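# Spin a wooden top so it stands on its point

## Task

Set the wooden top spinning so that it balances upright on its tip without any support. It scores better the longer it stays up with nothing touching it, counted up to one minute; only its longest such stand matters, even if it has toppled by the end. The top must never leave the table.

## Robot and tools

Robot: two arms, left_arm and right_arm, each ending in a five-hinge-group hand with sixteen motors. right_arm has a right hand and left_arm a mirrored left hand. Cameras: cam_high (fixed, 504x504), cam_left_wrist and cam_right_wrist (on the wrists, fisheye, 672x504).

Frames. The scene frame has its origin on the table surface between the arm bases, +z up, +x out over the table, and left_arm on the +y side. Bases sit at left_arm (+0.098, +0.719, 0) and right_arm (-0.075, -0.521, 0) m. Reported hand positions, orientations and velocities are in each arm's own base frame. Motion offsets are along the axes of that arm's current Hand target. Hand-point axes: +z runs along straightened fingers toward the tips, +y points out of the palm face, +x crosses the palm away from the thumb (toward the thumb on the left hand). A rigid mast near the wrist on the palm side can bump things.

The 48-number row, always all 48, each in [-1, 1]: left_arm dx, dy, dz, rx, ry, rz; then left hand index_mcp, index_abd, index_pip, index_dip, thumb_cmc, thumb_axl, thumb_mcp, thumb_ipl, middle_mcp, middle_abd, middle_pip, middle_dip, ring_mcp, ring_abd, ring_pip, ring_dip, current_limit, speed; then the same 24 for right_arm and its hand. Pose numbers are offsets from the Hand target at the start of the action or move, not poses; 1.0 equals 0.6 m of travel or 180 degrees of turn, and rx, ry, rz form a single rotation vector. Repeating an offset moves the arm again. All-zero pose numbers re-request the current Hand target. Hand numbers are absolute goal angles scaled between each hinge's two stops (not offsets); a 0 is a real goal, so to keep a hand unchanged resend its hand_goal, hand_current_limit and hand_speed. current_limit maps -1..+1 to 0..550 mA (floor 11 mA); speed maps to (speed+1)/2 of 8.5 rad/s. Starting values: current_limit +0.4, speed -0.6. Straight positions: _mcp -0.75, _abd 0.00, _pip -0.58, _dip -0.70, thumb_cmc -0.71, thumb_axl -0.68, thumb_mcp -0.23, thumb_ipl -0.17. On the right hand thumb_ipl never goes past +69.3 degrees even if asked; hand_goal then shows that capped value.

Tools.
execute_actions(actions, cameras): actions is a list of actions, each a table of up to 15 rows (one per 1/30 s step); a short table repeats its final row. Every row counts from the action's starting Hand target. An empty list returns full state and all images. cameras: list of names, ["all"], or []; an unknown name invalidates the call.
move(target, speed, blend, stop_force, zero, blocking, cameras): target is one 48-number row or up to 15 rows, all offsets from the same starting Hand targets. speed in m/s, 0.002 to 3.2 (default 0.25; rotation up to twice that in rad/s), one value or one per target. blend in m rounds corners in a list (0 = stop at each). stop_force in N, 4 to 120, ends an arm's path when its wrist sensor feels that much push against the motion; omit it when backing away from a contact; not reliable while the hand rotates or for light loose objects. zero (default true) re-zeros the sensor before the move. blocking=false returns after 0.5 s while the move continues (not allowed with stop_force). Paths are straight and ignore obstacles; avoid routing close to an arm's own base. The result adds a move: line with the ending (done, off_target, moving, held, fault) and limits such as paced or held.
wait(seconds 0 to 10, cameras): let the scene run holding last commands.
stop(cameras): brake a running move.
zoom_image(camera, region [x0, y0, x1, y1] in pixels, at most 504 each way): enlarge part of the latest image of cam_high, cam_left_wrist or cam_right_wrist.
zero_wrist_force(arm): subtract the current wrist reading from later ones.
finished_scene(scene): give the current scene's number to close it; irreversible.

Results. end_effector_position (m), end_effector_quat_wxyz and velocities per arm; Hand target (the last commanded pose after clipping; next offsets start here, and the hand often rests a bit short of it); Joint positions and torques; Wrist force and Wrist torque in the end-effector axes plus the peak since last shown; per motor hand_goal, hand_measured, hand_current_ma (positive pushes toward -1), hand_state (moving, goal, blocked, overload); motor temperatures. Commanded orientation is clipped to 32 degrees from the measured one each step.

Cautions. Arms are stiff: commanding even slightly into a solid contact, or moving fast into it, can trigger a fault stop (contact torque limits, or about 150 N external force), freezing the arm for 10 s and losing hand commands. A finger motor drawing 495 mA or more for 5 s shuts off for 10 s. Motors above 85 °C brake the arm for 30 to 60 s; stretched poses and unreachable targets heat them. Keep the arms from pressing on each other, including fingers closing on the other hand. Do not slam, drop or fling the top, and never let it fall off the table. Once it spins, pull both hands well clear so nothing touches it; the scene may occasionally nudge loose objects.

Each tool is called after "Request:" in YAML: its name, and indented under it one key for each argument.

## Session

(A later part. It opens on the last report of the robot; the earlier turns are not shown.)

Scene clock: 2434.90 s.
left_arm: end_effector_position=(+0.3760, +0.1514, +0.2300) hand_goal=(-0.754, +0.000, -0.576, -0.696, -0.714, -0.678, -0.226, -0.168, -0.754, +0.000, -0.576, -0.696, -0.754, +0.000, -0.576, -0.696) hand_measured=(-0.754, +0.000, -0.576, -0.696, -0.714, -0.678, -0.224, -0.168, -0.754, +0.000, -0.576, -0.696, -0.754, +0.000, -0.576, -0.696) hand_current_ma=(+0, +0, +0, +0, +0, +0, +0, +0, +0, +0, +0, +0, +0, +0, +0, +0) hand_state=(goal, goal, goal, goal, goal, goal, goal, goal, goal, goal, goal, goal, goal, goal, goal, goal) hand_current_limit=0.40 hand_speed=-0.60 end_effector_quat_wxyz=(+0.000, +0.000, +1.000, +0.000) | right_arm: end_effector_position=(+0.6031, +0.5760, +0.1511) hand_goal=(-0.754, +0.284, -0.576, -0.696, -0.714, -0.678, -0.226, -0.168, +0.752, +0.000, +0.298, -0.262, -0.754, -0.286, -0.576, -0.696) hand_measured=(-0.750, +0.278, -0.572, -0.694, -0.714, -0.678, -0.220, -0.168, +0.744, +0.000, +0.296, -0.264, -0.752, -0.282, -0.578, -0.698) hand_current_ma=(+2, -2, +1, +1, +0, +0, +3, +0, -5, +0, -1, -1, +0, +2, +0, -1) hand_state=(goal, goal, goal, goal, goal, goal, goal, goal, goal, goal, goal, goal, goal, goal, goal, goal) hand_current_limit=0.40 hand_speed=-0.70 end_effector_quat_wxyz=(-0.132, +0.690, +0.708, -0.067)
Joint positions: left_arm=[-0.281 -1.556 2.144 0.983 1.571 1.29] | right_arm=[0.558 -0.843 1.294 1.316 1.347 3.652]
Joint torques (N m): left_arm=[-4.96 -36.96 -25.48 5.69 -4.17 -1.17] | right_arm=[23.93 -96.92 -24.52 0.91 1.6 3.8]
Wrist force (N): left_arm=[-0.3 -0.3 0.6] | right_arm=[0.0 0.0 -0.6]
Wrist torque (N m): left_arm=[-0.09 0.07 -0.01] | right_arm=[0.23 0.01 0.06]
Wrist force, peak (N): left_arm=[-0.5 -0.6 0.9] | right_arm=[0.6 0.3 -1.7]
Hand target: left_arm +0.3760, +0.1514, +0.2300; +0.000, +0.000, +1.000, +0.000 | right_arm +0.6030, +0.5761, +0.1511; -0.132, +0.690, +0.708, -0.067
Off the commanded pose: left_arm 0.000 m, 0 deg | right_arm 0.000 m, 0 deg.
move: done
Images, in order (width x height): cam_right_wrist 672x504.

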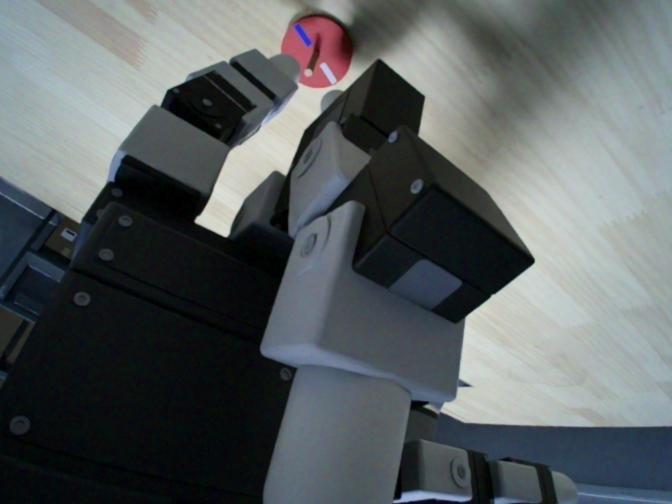

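Request:
move:
  target:
    - [0,0,0,0,0,0,-0.754,0,-0.576,-0.696,-0.714,-0.678,-0.226,-0.168,-0.754,0,-0.576,-0.696,-0.754,0,-0.576,-0.696,0.4,-0.6,0.0142,-0.0180,-0.0107,-0.0225,-0.0144,0,-0.754,0.285,-0.576,-0.696,-0.714,-0.678,-0.226,-0.168,0.753,0,0.299,-0.261,-0.754,-0.285,-0.576,-0.696,0.4,-0.8]
    - [0,0,0,0,0,0,-0.754,0,-0.576,-0.696,-0.714,-0.678,-0.226,-0.168,-0.754,0,-0.576,-0.696,-0.754,0,-0.576,-0.696,0.4,-0.6,0.0108,-0.0127,0.0632,-0.0225,-0.0144,0,-0.754,0.285,-0.576,-0.696,-0.714,-0.678,-0.226,-0.168,0.753,0,0.299,-0.261,-0.754,-0.285,-0.576,-0.696,0.4,-0.8]
  speed: 0.05
  cameras: ["cam_right_wrist"]

Request:
zoom_image:
  camera: "cam_right_wrist"
  region: [220, 20, 400, 155]

Scene clock: 2449.10 s.
left_arm: end_effector_position=(+0.3760, +0.1514, +0.2300) hand_goal=(-0.754, +0.000, -0.576, -0.696, -0.714, -0.678, -0.226, -0.168, -0.754, +0.000, -0.576, -0.696, -0.754, +0.000, -0.576, -0.696) hand_measured=(-0.754, +0.000, -0.576, -0.696, -0.714, -0.678, -0.224, -0.168, -0.754, +0.000, -0.576, -0.696, -0.754, +0.000, -0.576, -0.696) hand_current_ma=(+0, +0, +0, +0, +0, +0, +0, +0, +0, +0, +0, +0, +0, +0, +0, +0) hand_state=(goal, goal, goal, goal, goal, goal, goal, goal, goal, goal, goal, goal, goal, goal, goal, goal) hand_current_limit=0.40 hand_speed=-0.60 end_effector_quat_wxyz=(+0.000, +0.000, +1.000, +0.000) | right_arm: end_effector_position=(+0.5849, +0.5856, +0.1173) hand_goal=(-0.754, +0.284, -0.576, -0.696, -0.714, -0.678, -0.226, -0.168, +0.752, +0.000, +0.298, -0.262, -0.754, -0.286, -0.576, -0.696) hand_measured=(-0.750, +0.278, -0.572, -0.694, -0.714, -0.678, -0.220, -0.168, +0.744, +0.000, +0.296, -0.264, -0.752, -0.282, -0.578, -0.698) hand_current_ma=(+2, -2, +1, +1, +0, +0, +3, +0, -5, +0, -1, -1, +0, +2, +0, -1) hand_state=(goal, goal, goal, goal, goal, goal, goal, goal, goal, goal, goal, goal, goal, goal, goal, goal) hand_current_limit=0.40 hand_speed=-0.80 end_effector_quat_wxyz=(-0.091, +0.693, +0.713, -0.057) end_effector_velocity=(+0.000, +0.000, +0.003) end_effector_angular_velocity=(+0.000, +0.001, +0.000)
Joint positions: left_arm=[-0.281 -1.556 2.144 0.983 1.571 1.29] | right_arm=[0.605 -0.836 1.34 1.216 1.414 3.707]
Joint velocities: left_arm=[within noise] | right_arm=[0 -0.002 -0.002 0.005 0 -0.001]
Joint torques (N m): left_arm=[-3.41 -37.65 -26.16 5.79 -3.66 -0.93] | right_arm=[7.28 -99.53 -37.61 6.94 -2.53 1.96]
Wrist force (N): left_arm=[-0.3 -0.3 0.8] | right_arm=[0.2 0.2 -1.1]
Wrist torque (N m): left_arm=[-0.11 0.08 0.00] | right_arm=[0.28 0.01 -0.08]
Wrist force, peak (N): left_arm=[-0.3 -0.4 1.1] | right_arm=[-0.3 -0.1 -1.8]
Hand target: left_arm +0.3760, +0.1514, +0.2300; +0.000, +0.000, +1.000, +0.000 | right_arm +0.5850, +0.5856, +0.1176; -0.091, +0.693, +0.713, -0.057
Off the commanded pose: left_arm 0.000 m, 0 deg | right_arm 0.000 m, 0 deg.
move: done
Images, in order (width x height): cam_right_wrist 672x504.

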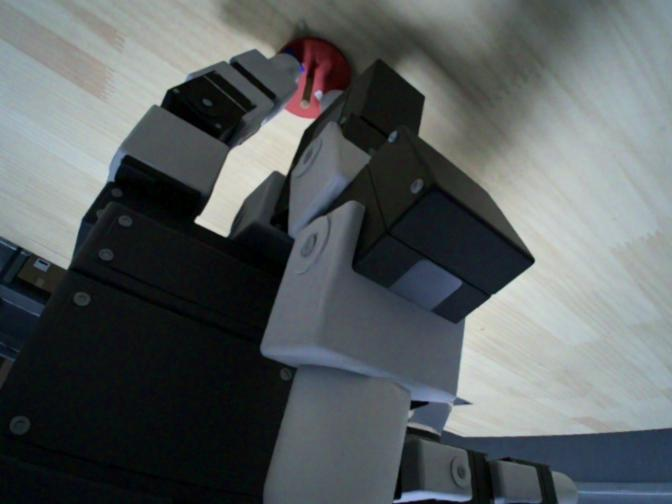

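Scaled by 2.800 from the camera's 672x504 image, which has a finer 960x720 frame.

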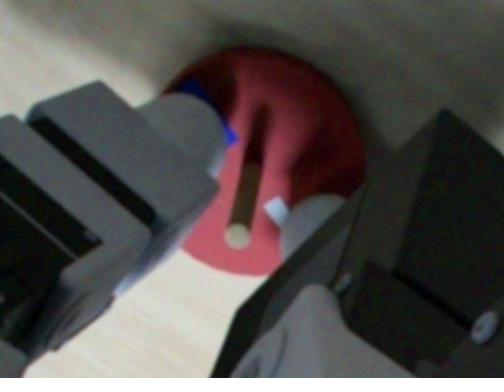

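Request:
move:
  target: [0,0,0,0,0,0,-0.754,0,-0.576,-0.696,-0.714,-0.678,-0.226,-0.168,-0.754,0,-0.576,-0.696,-0.754,0,-0.576,-0.696,0.4,-0.6,0.0038,-0.0005,0,0,0,0,-0.754,0.335,-0.576,-0.696,-0.714,-0.678,-0.226,-0.168,0.753,0,0.299,-0.261,-0.754,-0.335,-0.576,-0.696,0.4,-0.9]
  speed: 0.02

Request:
move:
  target: [0,0,0,0,0,0,-0.754,0,-0.576,-0.696,-0.714,-0.678,-0.226,-0.168,-0.754,0,-0.576,-0.696,-0.754,0,-0.576,-0.696,0.4,-0.6,0,0,0.016,0,0,0,-0.754,0.335,-0.576,-0.696,-0.714,-0.678,-0.226,-0.168,0.753,0,0.299,-0.261,-0.754,-0.335,-0.576,-0.696,0.4,-0.9]
  speed: 0.004
  stop_force: 4
  cameras: ["cam_right_wrist"]

Request:
zoom_image:
  camera: "cam_right_wrist"
  region: [220, 20, 400, 155]

Scene clock: 2459.77 s.
left_arm: end_effector_position=(+0.3760, +0.1514, +0.2300) hand_goal=(-0.754, +0.000, -0.576, -0.696, -0.714, -0.678, -0.226, -0.168, -0.754, +0.000, -0.576, -0.696, -0.754, +0.000, -0.576, -0.696) hand_measured=(-0.754, +0.000, -0.576, -0.696, -0.714, -0.678, -0.224, -0.168, -0.754, +0.000, -0.576, -0.696, -0.754, +0.000, -0.576, -0.696) hand_current_ma=(+0, +0, +0, +0, +0, +0, +0, +0, +0, +0, +0, +0, +0, +0, +0, +0) hand_state=(goal, goal, goal, goal, goal, goal, goal, goal, goal, goal, goal, goal, goal, goal, goal, goal) hand_current_limit=0.40 hand_speed=-0.60 end_effector_quat_wxyz=(+0.000, +0.000, +1.000, +0.000) | right_arm: end_effector_position=(+0.5846, +0.5879, +0.1178) hand_goal=(-0.754, +0.334, -0.576, -0.696, -0.714, -0.678, -0.226, -0.168, +0.752, +0.000, +0.298, -0.262, -0.754, -0.336, -0.576, -0.696) hand_measured=(-0.750, +0.328, -0.572, -0.694, -0.714, -0.678, -0.220, -0.168, +0.744, +0.000, +0.296, -0.264, -0.752, -0.330, -0.578, -0.698) hand_current_ma=(+2, -2, +1, +1, +0, +0, +3, +0, -5, +0, -1, -1, +0, +2, +0, -1) hand_state=(goal, goal, goal, goal, goal, goal, goal, goal, goal, goal, goal, goal, goal, goal, goal, goal) hand_current_limit=0.40 hand_speed=-0.90 end_effector_quat_wxyz=(-0.091, +0.693, +0.713, -0.057)
Joint positions: left_arm=[-0.281 -1.556 2.144 0.983 1.571 1.29] | right_arm=[0.608 -0.834 1.335 1.218 1.413 3.709]
Joint torques (N m): left_arm=[-3.99 -35.22 -25.89 6.2 -3.95 -1.37] | right_arm=[17.65 -71.33 -32.68 6.2 -2.62 2.79]
Wrist force (N): left_arm=[-0.2 -0.2 0.6] | right_arm=[0.1 -0.2 -0.9]
Wrist torque (N m): left_arm=[-0.09 0.06 0.00] | right_arm=[0.20 0.03 -0.10]
Wrist force, peak (N): left_arm=[-0.5 -0.3 1.1] | right_arm=[0.4 0.3 -1.4]
Hand target: left_arm +0.3760, +0.1514, +0.2300; +0.000, +0.000, +1.000, +0.000 | right_arm +0.5846, +0.5878, +0.1178; -0.091, +0.693, +0.713, -0.057
Off the commanded pose: left_arm 0.000 m, 0 deg | right_arm 0.000 m, 0 deg.
move: done

Scene clock: 2462.23 s.
left_arm: end_effector_position=(+0.3760, +0.1514, +0.2300) hand_goal=(-0.754, +0.000, -0.576, -0.696, -0.714, -0.678, -0.226, -0.168, -0.754, +0.000, -0.576, -0.696, -0.754, +0.000, -0.576, -0.696) hand_measured=(-0.754, +0.000, -0.576, -0.696, -0.714, -0.678, -0.224, -0.168, -0.754, +0.000, -0.576, -0.696, -0.754, +0.000, -0.576, -0.696) hand_current_ma=(+0, +0, +0, +0, +0, +0, +0, +0, +0, +0, +0, +0, +0, +0, +0, +0) hand_state=(goal, goal, goal, goal, goal, goal, goal, goal, goal, goal, goal, goal, goal, goal, goal, goal) hand_current_limit=0.40 hand_speed=-0.60 end_effector_quat_wxyz=(+0.000, +0.000, +1.000, +0.000) | right_arm: end_effector_position=(+0.5830, +0.5882, +0.1104) hand_goal=(-0.754, +0.334, -0.576, -0.696, -0.714, -0.678, -0.226, -0.168, +0.752, +0.000, +0.298, -0.262, -0.754, -0.336, -0.576, -0.696) hand_measured=(-0.750, +0.330, -0.572, -0.694, -0.714, -0.678, -0.220, -0.168, +0.744, +0.000, +0.296, -0.264, -0.752, -0.330, -0.578, -0.698) hand_current_ma=(+2, -1, +1, +1, +0, +0, +3, +0, -5, +0, -1, -1, +0, +2, +0, -1) hand_state=(goal, goal, goal, goal, goal, goal, goal, goal, goal, goal, goal, goal, goal, goal, goal, goal) hand_current_limit=0.40 hand_speed=-0.90 end_effector_quat_wxyz=(-0.091, +0.693, +0.713, -0.057)
Joint positions: left_arm=[-0.281 -1.556 2.144 0.983 1.571 1.29] | right_arm=[0.609 -0.829 1.341 1.207 1.413 3.711]
Joint torques (N m): left_arm=[-2.63 -39.86 -27.46 5.95 -3.43 -1.13] | right_arm=[16.89 -87.12 -34.44 6.38 -2.76 1.86]
Wrist force (N): left_arm=[0.0 -0.2 0.6] | right_arm=[-0.3 -0.3 -7.4]
Wrist torque (N m): left_arm=[-0.08 0.03 0.02] | right_arm=[0.69 0.11 -0.13]
Wrist force, peak (N): left_arm=[-0.4 -0.7 0.9] | right_arm=[-0.2 -0.3 -8.5]
Hand target: left_arm +0.3760, +0.1514, +0.2300; +0.000, +0.000, +1.000, +0.000 | right_arm +0.5831, +0.5882, +0.1105; -0.091, +0.693, +0.713, -0.057 (not the last commanded pose)
Off the commanded pose: left_arm 0.000 m, 0 deg | right_arm 0.002 m, 0 deg.
move: contact (right_arm)
Images, in order (width x height): cam_right_wrist 672x504.

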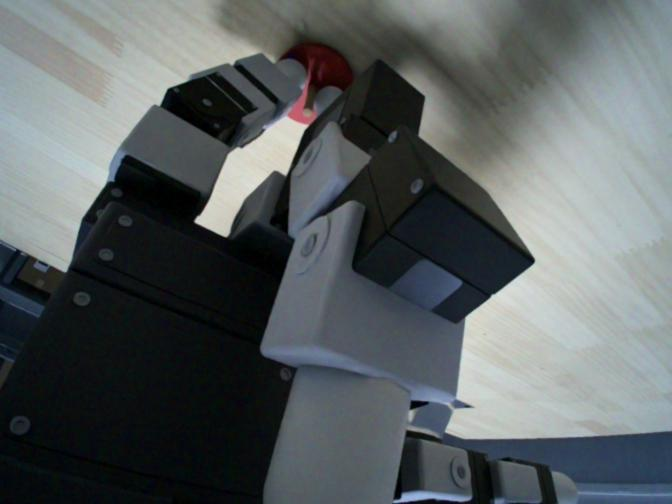

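Scaled by 2.800 from the camera's 672x504 image, which has a finer 960x720 frame.

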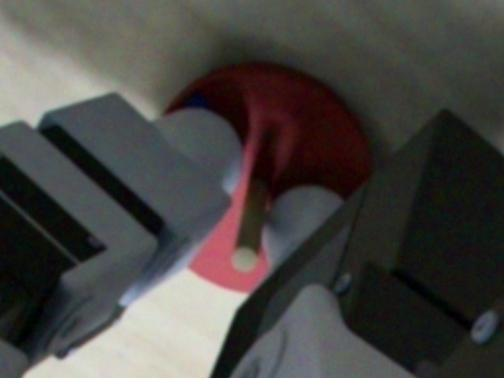

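Request:
execute_actions:
  actions:
    - [[0,0,0,0,0,0,-0.754,0,-0.576,-0.696,-0.714,-0.678,-0.226,-0.168,-0.754,0,-0.576,-0.696,-0.754,0,-0.576,-0.696,0.4,-0.6,0,0,-0.0008,0,0,0,-0.754,0.335,-0.576,-0.696,-0.714,-0.678,-0.226,-0.168,0.753,0,0.299,-0.261,-0.754,-0.335,-0.576,-0.696,0.4,-0.9]]

Request:
execute_actions:
  actions:
    - [[0,0,0,0,0,0,-0.754,0,-0.576,-0.696,-0.714,-0.678,-0.226,-0.168,-0.754,0,-0.576,-0.696,-0.754,0,-0.576,-0.696,0.4,-0.6,0,0,0,0,0,0,-0.754,0.42,-0.576,-0.696,-0.714,-0.678,-0.226,-0.168,0.753,0,0.299,-0.261,-0.754,-0.42,-0.576,-0.696,0.4,-0.9]]
  cameras: ["cam_right_wrist"]

Request:
zoom_image:
  camera: "cam_right_wrist"
  region: [220, 20, 400, 155]

Scene clock: 2473.07 s.
left_arm: end_effector_position=(+0.3760, +0.1514, +0.2300) hand_goal=(-0.754, +0.000, -0.576, -0.696, -0.714, -0.678, -0.226, -0.168, -0.754, +0.000, -0.576, -0.696, -0.754, +0.000, -0.576, -0.696) hand_measured=(-0.754, +0.000, -0.576, -0.696, -0.714, -0.678, -0.224, -0.168, -0.754, +0.000, -0.576, -0.696, -0.754, +0.000, -0.576, -0.696) hand_current_ma=(+0, +0, +0, +0, +0, +0, +0, +0, +0, +0, +0, +0, +0, +0, +0, +0) hand_state=(goal, goal, goal, goal, goal, goal, goal, goal, goal, goal, goal, goal, goal, goal, goal, goal) hand_current_limit=0.40 hand_speed=-0.60 end_effector_quat_wxyz=(+0.000, +0.000, +1.000, +0.000) | right_arm: end_effector_position=(+0.5832, +0.5881, +0.1110) hand_goal=(-0.754, +0.334, -0.576, -0.696, -0.714, -0.678, -0.226, -0.168, +0.752, +0.000, +0.298, -0.262, -0.754, -0.336, -0.576, -0.696) hand_measured=(-0.750, +0.330, -0.572, -0.694, -0.714, -0.678, -0.220, -0.168, +0.744, +0.000, +0.296, -0.264, -0.752, -0.330, -0.578, -0.698) hand_current_ma=(+2, -1, +1, +1, +0, +0, +3, +0, -5, +0, -1, -1, +0, +2, +0, -1) hand_state=(goal, goal, goal, goal, goal, goal, goal, goal, goal, goal, goal, goal, goal, goal, goal, goal) hand_current_limit=0.40 hand_speed=-0.90 end_effector_quat_wxyz=(-0.091, +0.693, +0.713, -0.057)
Joint positions: left_arm=[-0.281 -1.556 2.144 0.983 1.571 1.29] | right_arm=[0.609 -0.829 1.341 1.208 1.413 3.71]
Joint torques (N m): left_arm=[-2.07 -38.74 -25.56 5.96 -3.43 -1.74] | right_arm=[-14.38 -94.14 -34.1 3.7 0.26 -3.09]
Wrist force (N): left_arm=[-0.2 -0.5 0.3] | right_arm=[-0.2 0.1 -1.2]
Wrist torque (N m): left_arm=[-0.09 0.05 0.01] | right_arm=[0.27 0.06 -0.11]
Wrist force, peak (N): left_arm=[0.0 -0.4 1.1] | right_arm=[-0.5 -0.4 -8.3]
Hand target: left_arm +0.3760, +0.1514, +0.2300; +0.000, +0.000, +1.000, +0.000 | right_arm +0.5832, +0.5881, +0.1110; -0.091, +0.693, +0.713, -0.057
Off the commanded pose: left_arm 0.000 m, 0 deg | right_arm 0.000 m, 0 deg.
Step readings (end_effector_position of left_arm | right_arm):
0: (+0.3760, +0.1514, +0.2300) | (+0.5831, +0.5882, +0.1105)
1: (+0.3760, +0.1514, +0.2300) | (+0.5831, +0.5882, +0.1105)
2: (+0.3760, +0.1514, +0.2300) | (+0.5831, +0.5882, +0.1107)
4: (+0.3760, +0.1514, +0.2300) | (+0.5832, +0.5881, +0.1109)
8: (+0.3760, +0.1514, +0.2300) | (+0.5832, +0.5881, +0.1110)
15: (+0.3760, +0.1514, +0.2300) | (+0.5832, +0.5881, +0.1110)

Scene clock: 2473.77 s.
left_arm: end_effector_position=(+0.3760, +0.1514, +0.2300) hand_goal=(-0.754, +0.000, -0.576, -0.696, -0.714, -0.678, -0.226, -0.168, -0.754, +0.000, -0.576, -0.696, -0.754, +0.000, -0.576, -0.696) hand_measured=(-0.754, +0.000, -0.576, -0.696, -0.714, -0.678, -0.224, -0.168, -0.754, +0.000, -0.576, -0.696, -0.754, +0.000, -0.576, -0.696) hand_current_ma=(+0, +0, +0, +0, +0, +0, +0, +0, +0, +0, +0, +0, +0, +0, +0, +0) hand_state=(goal, goal, goal, goal, goal, goal, goal, goal, goal, goal, goal, goal, goal, goal, goal, goal) hand_current_limit=0.40 hand_speed=-0.60 end_effector_quat_wxyz=(+0.000, +0.000, +1.000, +0.000) | right_arm: end_effector_position=(+0.5832, +0.5881, +0.1110) hand_goal=(-0.754, +0.420, -0.576, -0.696, -0.714, -0.678, -0.226, -0.168, +0.752, +0.000, +0.298, -0.262, -0.754, -0.420, -0.576, -0.696) hand_measured=(-0.750, +0.354, -0.572, -0.694, -0.714, -0.678, -0.220, -0.168, +0.744, +0.000, +0.296, -0.264, -0.752, -0.360, -0.578, -0.698) hand_current_ma=(+2, -102, +1, +1, +0, +0, +3, +0, -5, +0, -1, -1, +0, +88, +0, -1) hand_state=(goal, blocked, goal, goal, goal, goal, goal, goal, goal, goal, goal, goal, goal, blocked, goal, goal) hand_current_limit=0.40 hand_speed=-0.90 end_effector_quat_wxyz=(-0.091, +0.693, +0.713, -0.057)
Joint positions: left_arm=[-0.281 -1.556 2.144 0.983 1.571 1.29] | right_arm=[0.609 -0.829 1.341 1.208 1.413 3.71]
Joint torques (N m): left_arm=[-5.02 -37.12 -26.34 6.15 -4.03 -1.11] | right_arm=[-13.74 -90.35 -30.43 1.1 0.55 -3.15]
Wrist force (N): left_arm=[-0.1 -0.4 0.5] | right_arm=[-0.3 0.0 -0.9]
Wrist torque (N m): left_arm=[-0.09 0.04 0.01] | right_arm=[0.21 0.08 -0.13]
Wrist force, peak (N): left_arm=[-0.4 -0.6 0.8] | right_arm=[-0.2 -0.1 -1.2]
Hand target: left_arm +0.3760, +0.1514, +0.2300; +0.000, +0.000, +1.000, +0.000 | right_arm +0.5832, +0.5881, +0.1110; -0.091, +0.693, +0.713, -0.057
Off the commanded pose: left_arm 0.000 m, 0 deg | right_arm 0.000 m, 0 deg.
Step readings (end_effector_position of left_arm | right_arm):
0: (+0.3760, +0.1514, +0.2300) | (+0.5832, +0.5881, +0.1110)
1: (+0.3760, +0.1514, +0.2300) | (+0.5832, +0.5881, +0.1110)
2: (+0.3760, +0.1514, +0.2300) | (+0.5832, +0.5881, +0.1110)
4: (+0.3760, +0.1514, +0.2300) | (+0.5832, +0.5881, +0.1110)
8: (+0.3760, +0.1514, +0.2300) | (+0.5832, +0.5881, +0.1110)
15: (+0.3760, +0.1514, +0.2300) | (+0.5832, +0.5881, +0.1110)
Images, in order (width x height): cam_right_wrist 672x504.

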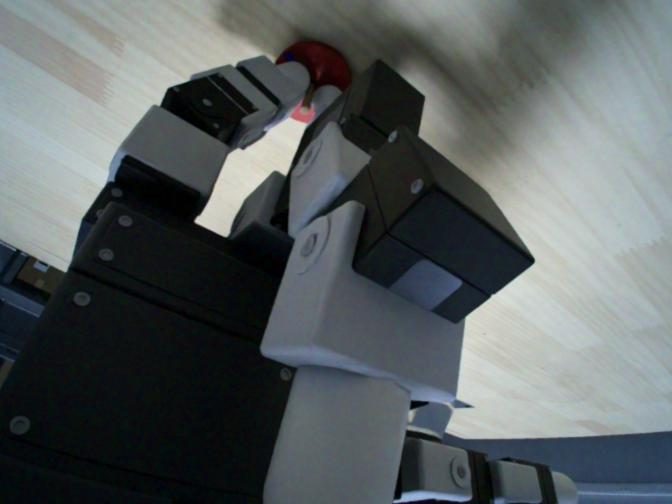

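Scaled by 2.800 from the camera's 672x504 image, which has a finer 960x720 frame.

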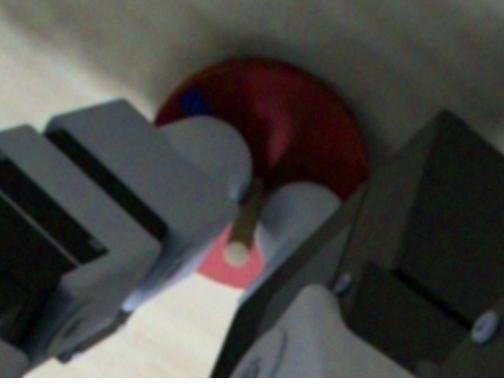

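Request:
move:
  target:
    - [0,0,0,0,0,0,-0.754,0,-0.576,-0.696,-0.714,-0.678,-0.226,-0.168,-0.754,0,-0.576,-0.696,-0.754,0,-0.576,-0.696,0.4,-0.6,0.0007,-0.0028,-0.0130,0,0,0,-0.754,0.425,-0.576,-0.696,-0.714,-0.678,-0.226,-0.168,0.753,0,0.299,-0.261,-0.754,-0.425,-0.576,-0.696,0.4,-0.9]
    - [0,0,0,0,0,0,-0.754,0,-0.576,-0.696,-0.714,-0.678,-0.226,-0.168,-0.754,0,-0.576,-0.696,-0.754,0,-0.576,-0.696,0.4,-0.6,0.0100,-0.0425,-0.0380,-0.0665,-0.0162,0.001,-0.754,0.425,-0.576,-0.696,-0.714,-0.678,-0.226,-0.168,0.753,0,0.299,-0.261,-0.754,-0.425,-0.576,-0.696,0.4,-0.9]
  speed: 0.04
  cameras: ["cam_right_wrist"]

Request:
zoom_image:
  camera: "cam_right_wrist"
  region: [220, 20, 400, 155]

Scene clock: 2496.10 s.
left_arm: end_effector_position=(+0.3760, +0.1514, +0.2300) hand_goal=(-0.754, +0.000, -0.576, -0.696, -0.714, -0.678, -0.226, -0.168, -0.754, +0.000, -0.576, -0.696, -0.754, +0.000, -0.576, -0.696) hand_measured=(-0.754, +0.000, -0.576, -0.696, -0.714, -0.678, -0.224, -0.168, -0.754, +0.000, -0.576, -0.696, -0.754, +0.000, -0.576, -0.696) hand_current_ma=(+0, +0, +0, +0, +0, +0, +0, +0, +0, +0, +0, +0, +0, +0, +0, +0) hand_state=(goal, goal, goal, goal, goal, goal, goal, goal, goal, goal, goal, goal, goal, goal, goal, goal) hand_current_limit=0.40 hand_speed=-0.60 end_effector_quat_wxyz=(+0.000, +0.000, +1.000, +0.000) | right_arm: end_effector_position=(+0.5628, +0.5923, +0.1390) hand_goal=(-0.754, +0.424, -0.576, -0.696, -0.714, -0.678, -0.226, -0.168, +0.752, +0.000, +0.298, -0.262, -0.754, -0.426, -0.576, -0.696) hand_measured=(-0.750, +0.354, -0.572, -0.694, -0.714, -0.678, -0.220, -0.168, +0.744, +0.000, +0.296, -0.264, -0.752, -0.360, -0.578, -0.698) hand_current_ma=(+2, -111, +1, +1, +0, +0, +3, +0, -5, +0, -1, -1, +0, +102, +0, -1) hand_state=(goal, blocked, goal, goal, goal, goal, goal, goal, goal, goal, goal, goal, goal, blocked, goal, goal) hand_current_limit=0.40 hand_speed=-0.90 end_effector_quat_wxyz=(+0.000, +0.698, +0.716, +0.000) end_effector_velocity=(-0.001, +0.000, -0.001) end_effector_angular_velocity=(+0.001, +0.007, +0.000)
Joint positions: left_arm=[-0.281 -1.556 2.144 0.983 1.571 1.29] | right_arm=[0.683 -0.907 1.415 1.064 1.57 3.799]
Joint velocities: left_arm=[within noise] | right_arm=[-0.001 0.002 -0.001 0.004 -0.005 -0.001]
Joint torques (N m): left_arm=[-5.26 -36.65 -26.18 6.04 -4.1 -1.28] | right_arm=[-15.55 -64.83 -38.45 6.65 -2.38 -2.25]
Wrist force (N): left_arm=[-0.1 -0.3 0.5] | right_arm=[0.5 0.5 -1.3]
Wrist torque (N m): left_arm=[-0.09 0.04 0.01] | right_arm=[0.29 -0.05 -0.05]
Wrist force, peak (N): left_arm=[0.0 -0.5 1.1] | right_arm=[-0.1 -0.4 -1.4]
Hand target: left_arm +0.3760, +0.1514, +0.2300; +0.000, +0.000, +1.000, +0.000 | right_arm +0.5629, +0.5923, +0.1389; +0.000, +0.698, +0.716, +0.000
Off the commanded pose: left_arm 0.000 m, 0 deg | right_arm 0.000 m, 0 deg.
move: done
Images, in order (width x height): cam_right_wrist 672x504.

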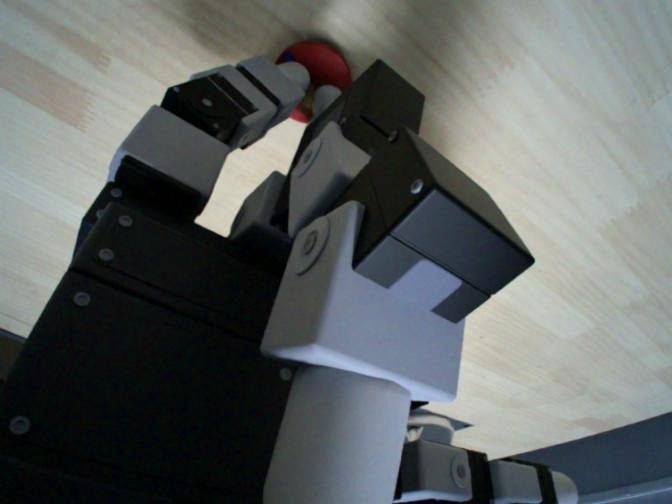

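Scaled by 2.800 from the camera's 672x504 image, which has a finer 960x720 frame.

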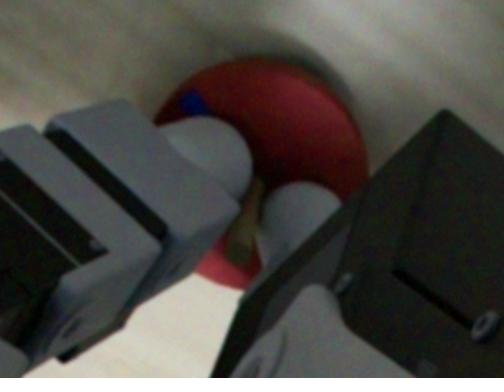

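Request:
move:
  target: [0,0,0,0,0,0,-0.754,0,-0.576,-0.696,-0.714,-0.678,-0.226,-0.168,-0.754,0,-0.576,-0.696,-0.754,0,-0.576,-0.696,0.4,-0.6,0,0,0.020,0,0,0,-0.754,0.425,-0.576,-0.696,-0.714,-0.678,-0.226,-0.168,0.753,0,0.299,-0.261,-0.754,-0.425,-0.576,-0.696,0.4,-0.9]
  speed: 0.004
  stop_force: 4

Request:
execute_actions:
  actions:
    - [[0,0,0,0,0,0,-0.754,0,-0.576,-0.696,-0.714,-0.678,-0.226,-0.168,-0.754,0,-0.576,-0.696,-0.754,0,-0.576,-0.696,0.4,-0.6,0,0.0016,-0.0003,0,0,0,-0.754,0.37,-0.576,-0.696,-0.714,-0.678,-0.226,-0.168,0.753,0,0.299,-0.261,-0.754,-0.374,-0.576,-0.696,0.4,-0.9]]
  cameras: ["cam_right_wrist"]

Request:
zoom_image:
  camera: "cam_right_wrist"
  region: [220, 20, 400, 155]

Scene clock: 2510.53 s.
left_arm: end_effector_position=(+0.3760, +0.1514, +0.2300) hand_goal=(-0.754, +0.000, -0.576, -0.696, -0.714, -0.678, -0.226, -0.168, -0.754, +0.000, -0.576, -0.696, -0.754, +0.000, -0.576, -0.696) hand_measured=(-0.754, +0.000, -0.576, -0.696, -0.714, -0.678, -0.224, -0.168, -0.754, +0.000, -0.576, -0.696, -0.754, +0.000, -0.576, -0.696) hand_current_ma=(+0, +0, +0, +0, +0, +0, +0, +0, +0, +0, +0, +0, +0, +0, +0, +0) hand_state=(goal, goal, goal, goal, goal, goal, goal, goal, goal, goal, goal, goal, goal, goal, goal, goal) hand_current_limit=0.40 hand_speed=-0.60 end_effector_quat_wxyz=(+0.000, +0.000, +1.000, +0.000) | right_arm: end_effector_position=(+0.5629, +0.5922, +0.1303) hand_goal=(-0.754, +0.424, -0.576, -0.696, -0.714, -0.678, -0.226, -0.168, +0.752, +0.000, +0.298, -0.262, -0.754, -0.426, -0.576, -0.696) hand_measured=(-0.748, +0.356, -0.572, -0.694, -0.714, -0.678, -0.220, -0.168, +0.744, +0.000, +0.296, -0.264, -0.752, -0.360, -0.576, -0.698) hand_current_ma=(+3, -106, +1, +1, +0, +0, +3, +0, -5, +0, -1, -1, +1, +101, +0, +0) hand_state=(goal, blocked, goal, goal, goal, goal, goal, goal, goal, goal, goal, goal, goal, blocked, goal, goal) hand_current_limit=0.40 hand_speed=-0.90 end_effector_quat_wxyz=(+0.000, +0.698, +0.716, +0.000)
Joint positions: left_arm=[-0.281 -1.556 2.144 0.983 1.571 1.29] | right_arm=[0.683 -0.9 1.419 1.052 1.57 3.799]
Joint torques (N m): left_arm=[-5.06 -40.59 -25.84 5.77 -3.93 -1.27] | right_arm=[-12.59 -91.58 -35.28 6.22 -2.19 -1.73]
Wrist force (N): left_arm=[-0.1 -0.6 0.6] | right_arm=[-0.7 0.8 -5.7]
Wrist torque (N m): left_arm=[-0.13 0.05 0.01] | right_arm=[0.50 -0.03 -0.14]
Wrist force, peak (N): left_arm=[-0.5 -0.2 1.0] | right_arm=[-1.2 0.4 -6.4]
Hand target: left_arm +0.3760, +0.1514, +0.2300; +0.000, +0.000, +1.000, +0.000 | right_arm +0.5629, +0.5923, +0.1305; +0.000, +0.698, +0.716, +0.000 (not the last commanded pose)
Off the commanded pose: left_arm 0.000 m, 0 deg | right_arm 0.003 m, 0 deg.
move: contact (right_arm)

Scene clock: 2511.23 s.
left_arm: end_effector_position=(+0.3760, +0.1514, +0.2300) hand_goal=(-0.754, +0.000, -0.576, -0.696, -0.714, -0.678, -0.226, -0.168, -0.754, +0.000, -0.576, -0.696, -0.754, +0.000, -0.576, -0.696) hand_measured=(-0.754, +0.000, -0.576, -0.696, -0.714, -0.678, -0.224, -0.168, -0.754, +0.000, -0.576, -0.696, -0.754, +0.000, -0.576, -0.696) hand_current_ma=(+0, +0, +0, +0, +0, +0, +0, +0, +0, +0, +0, +0, +0, +0, +0, +0) hand_state=(goal, goal, goal, goal, goal, goal, goal, goal, goal, goal, goal, goal, goal, goal, goal, goal) hand_current_limit=0.40 hand_speed=-0.60 end_effector_quat_wxyz=(+0.000, +0.000, +1.000, +0.000) | right_arm: end_effector_position=(+0.5639, +0.5922, +0.1307) hand_goal=(-0.754, +0.370, -0.576, -0.696, -0.714, -0.678, -0.226, -0.168, +0.752, +0.000, +0.298, -0.262, -0.754, -0.374, -0.576, -0.696) hand_measured=(-0.748, +0.352, -0.572, -0.694, -0.714, -0.678, -0.220, -0.168, +0.744, +0.000, +0.296, -0.264, -0.752, -0.356, -0.576, -0.698) hand_current_ma=(+3, -13, +1, +1, +0, +0, +3, +0, -5, +0, -1, -1, +0, +14, +0, +0) hand_state=(goal, goal, goal, goal, goal, goal, goal, goal, goal, goal, goal, goal, goal, goal, goal, goal) hand_current_limit=0.40 hand_speed=-0.90 end_effector_quat_wxyz=(+0.000, +0.698, +0.716, +0.000)
Joint positions: left_arm=[-0.281 -1.556 2.144 0.983 1.571 1.29] | right_arm=[0.682 -0.899 1.418 1.053 1.57 3.798]
Joint torques (N m): left_arm=[-3.69 -35.55 -26.21 5.66 -3.75 -1.39] | right_arm=[4.97 -63.94 -23.4 1.26 -2.05 -1.49]
Wrist force (N): left_arm=[-0.2 -0.2 0.7] | right_arm=[-0.1 -0.1 -1.2]
Wrist torque (N m): left_arm=[-0.09 0.06 -0.01] | right_arm=[0.19 0.03 0.21]
Wrist force, peak (N): left_arm=[-0.1 -0.5 1.0] | right_arm=[-0.8 0.4 -5.0]
Hand target: left_arm +0.3760, +0.1514, +0.2300; +0.000, +0.000, +1.000, +0.000 | right_arm +0.5639, +0.5923, +0.1306; +0.000, +0.698, +0.716, +0.000
Off the commanded pose: left_arm 0.000 m, 0 deg | right_arm 0.000 m, 0 deg.
Step readings (end_effector_position of left_arm | right_arm):
0: (+0.3760, +0.1514, +0.2300) | (+0.5629, +0.5922, +0.1303)
1: (+0.3760, +0.1514, +0.2300) | (+0.5629, +0.5922, +0.1304)
2: (+0.3760, +0.1514, +0.2300) | (+0.5631, +0.5922, +0.1305)
4: (+0.3760, +0.1514, +0.2300) | (+0.5638, +0.5923, +0.1307)
8: (+0.3760, +0.1514, +0.2300) | (+0.5640, +0.5923, +0.1308)
15: (+0.3760, +0.1514, +0.2300) | (+0.5639, +0.5923, +0.1307)
Images, in order (width x height): cam_right_wrist 672x504.

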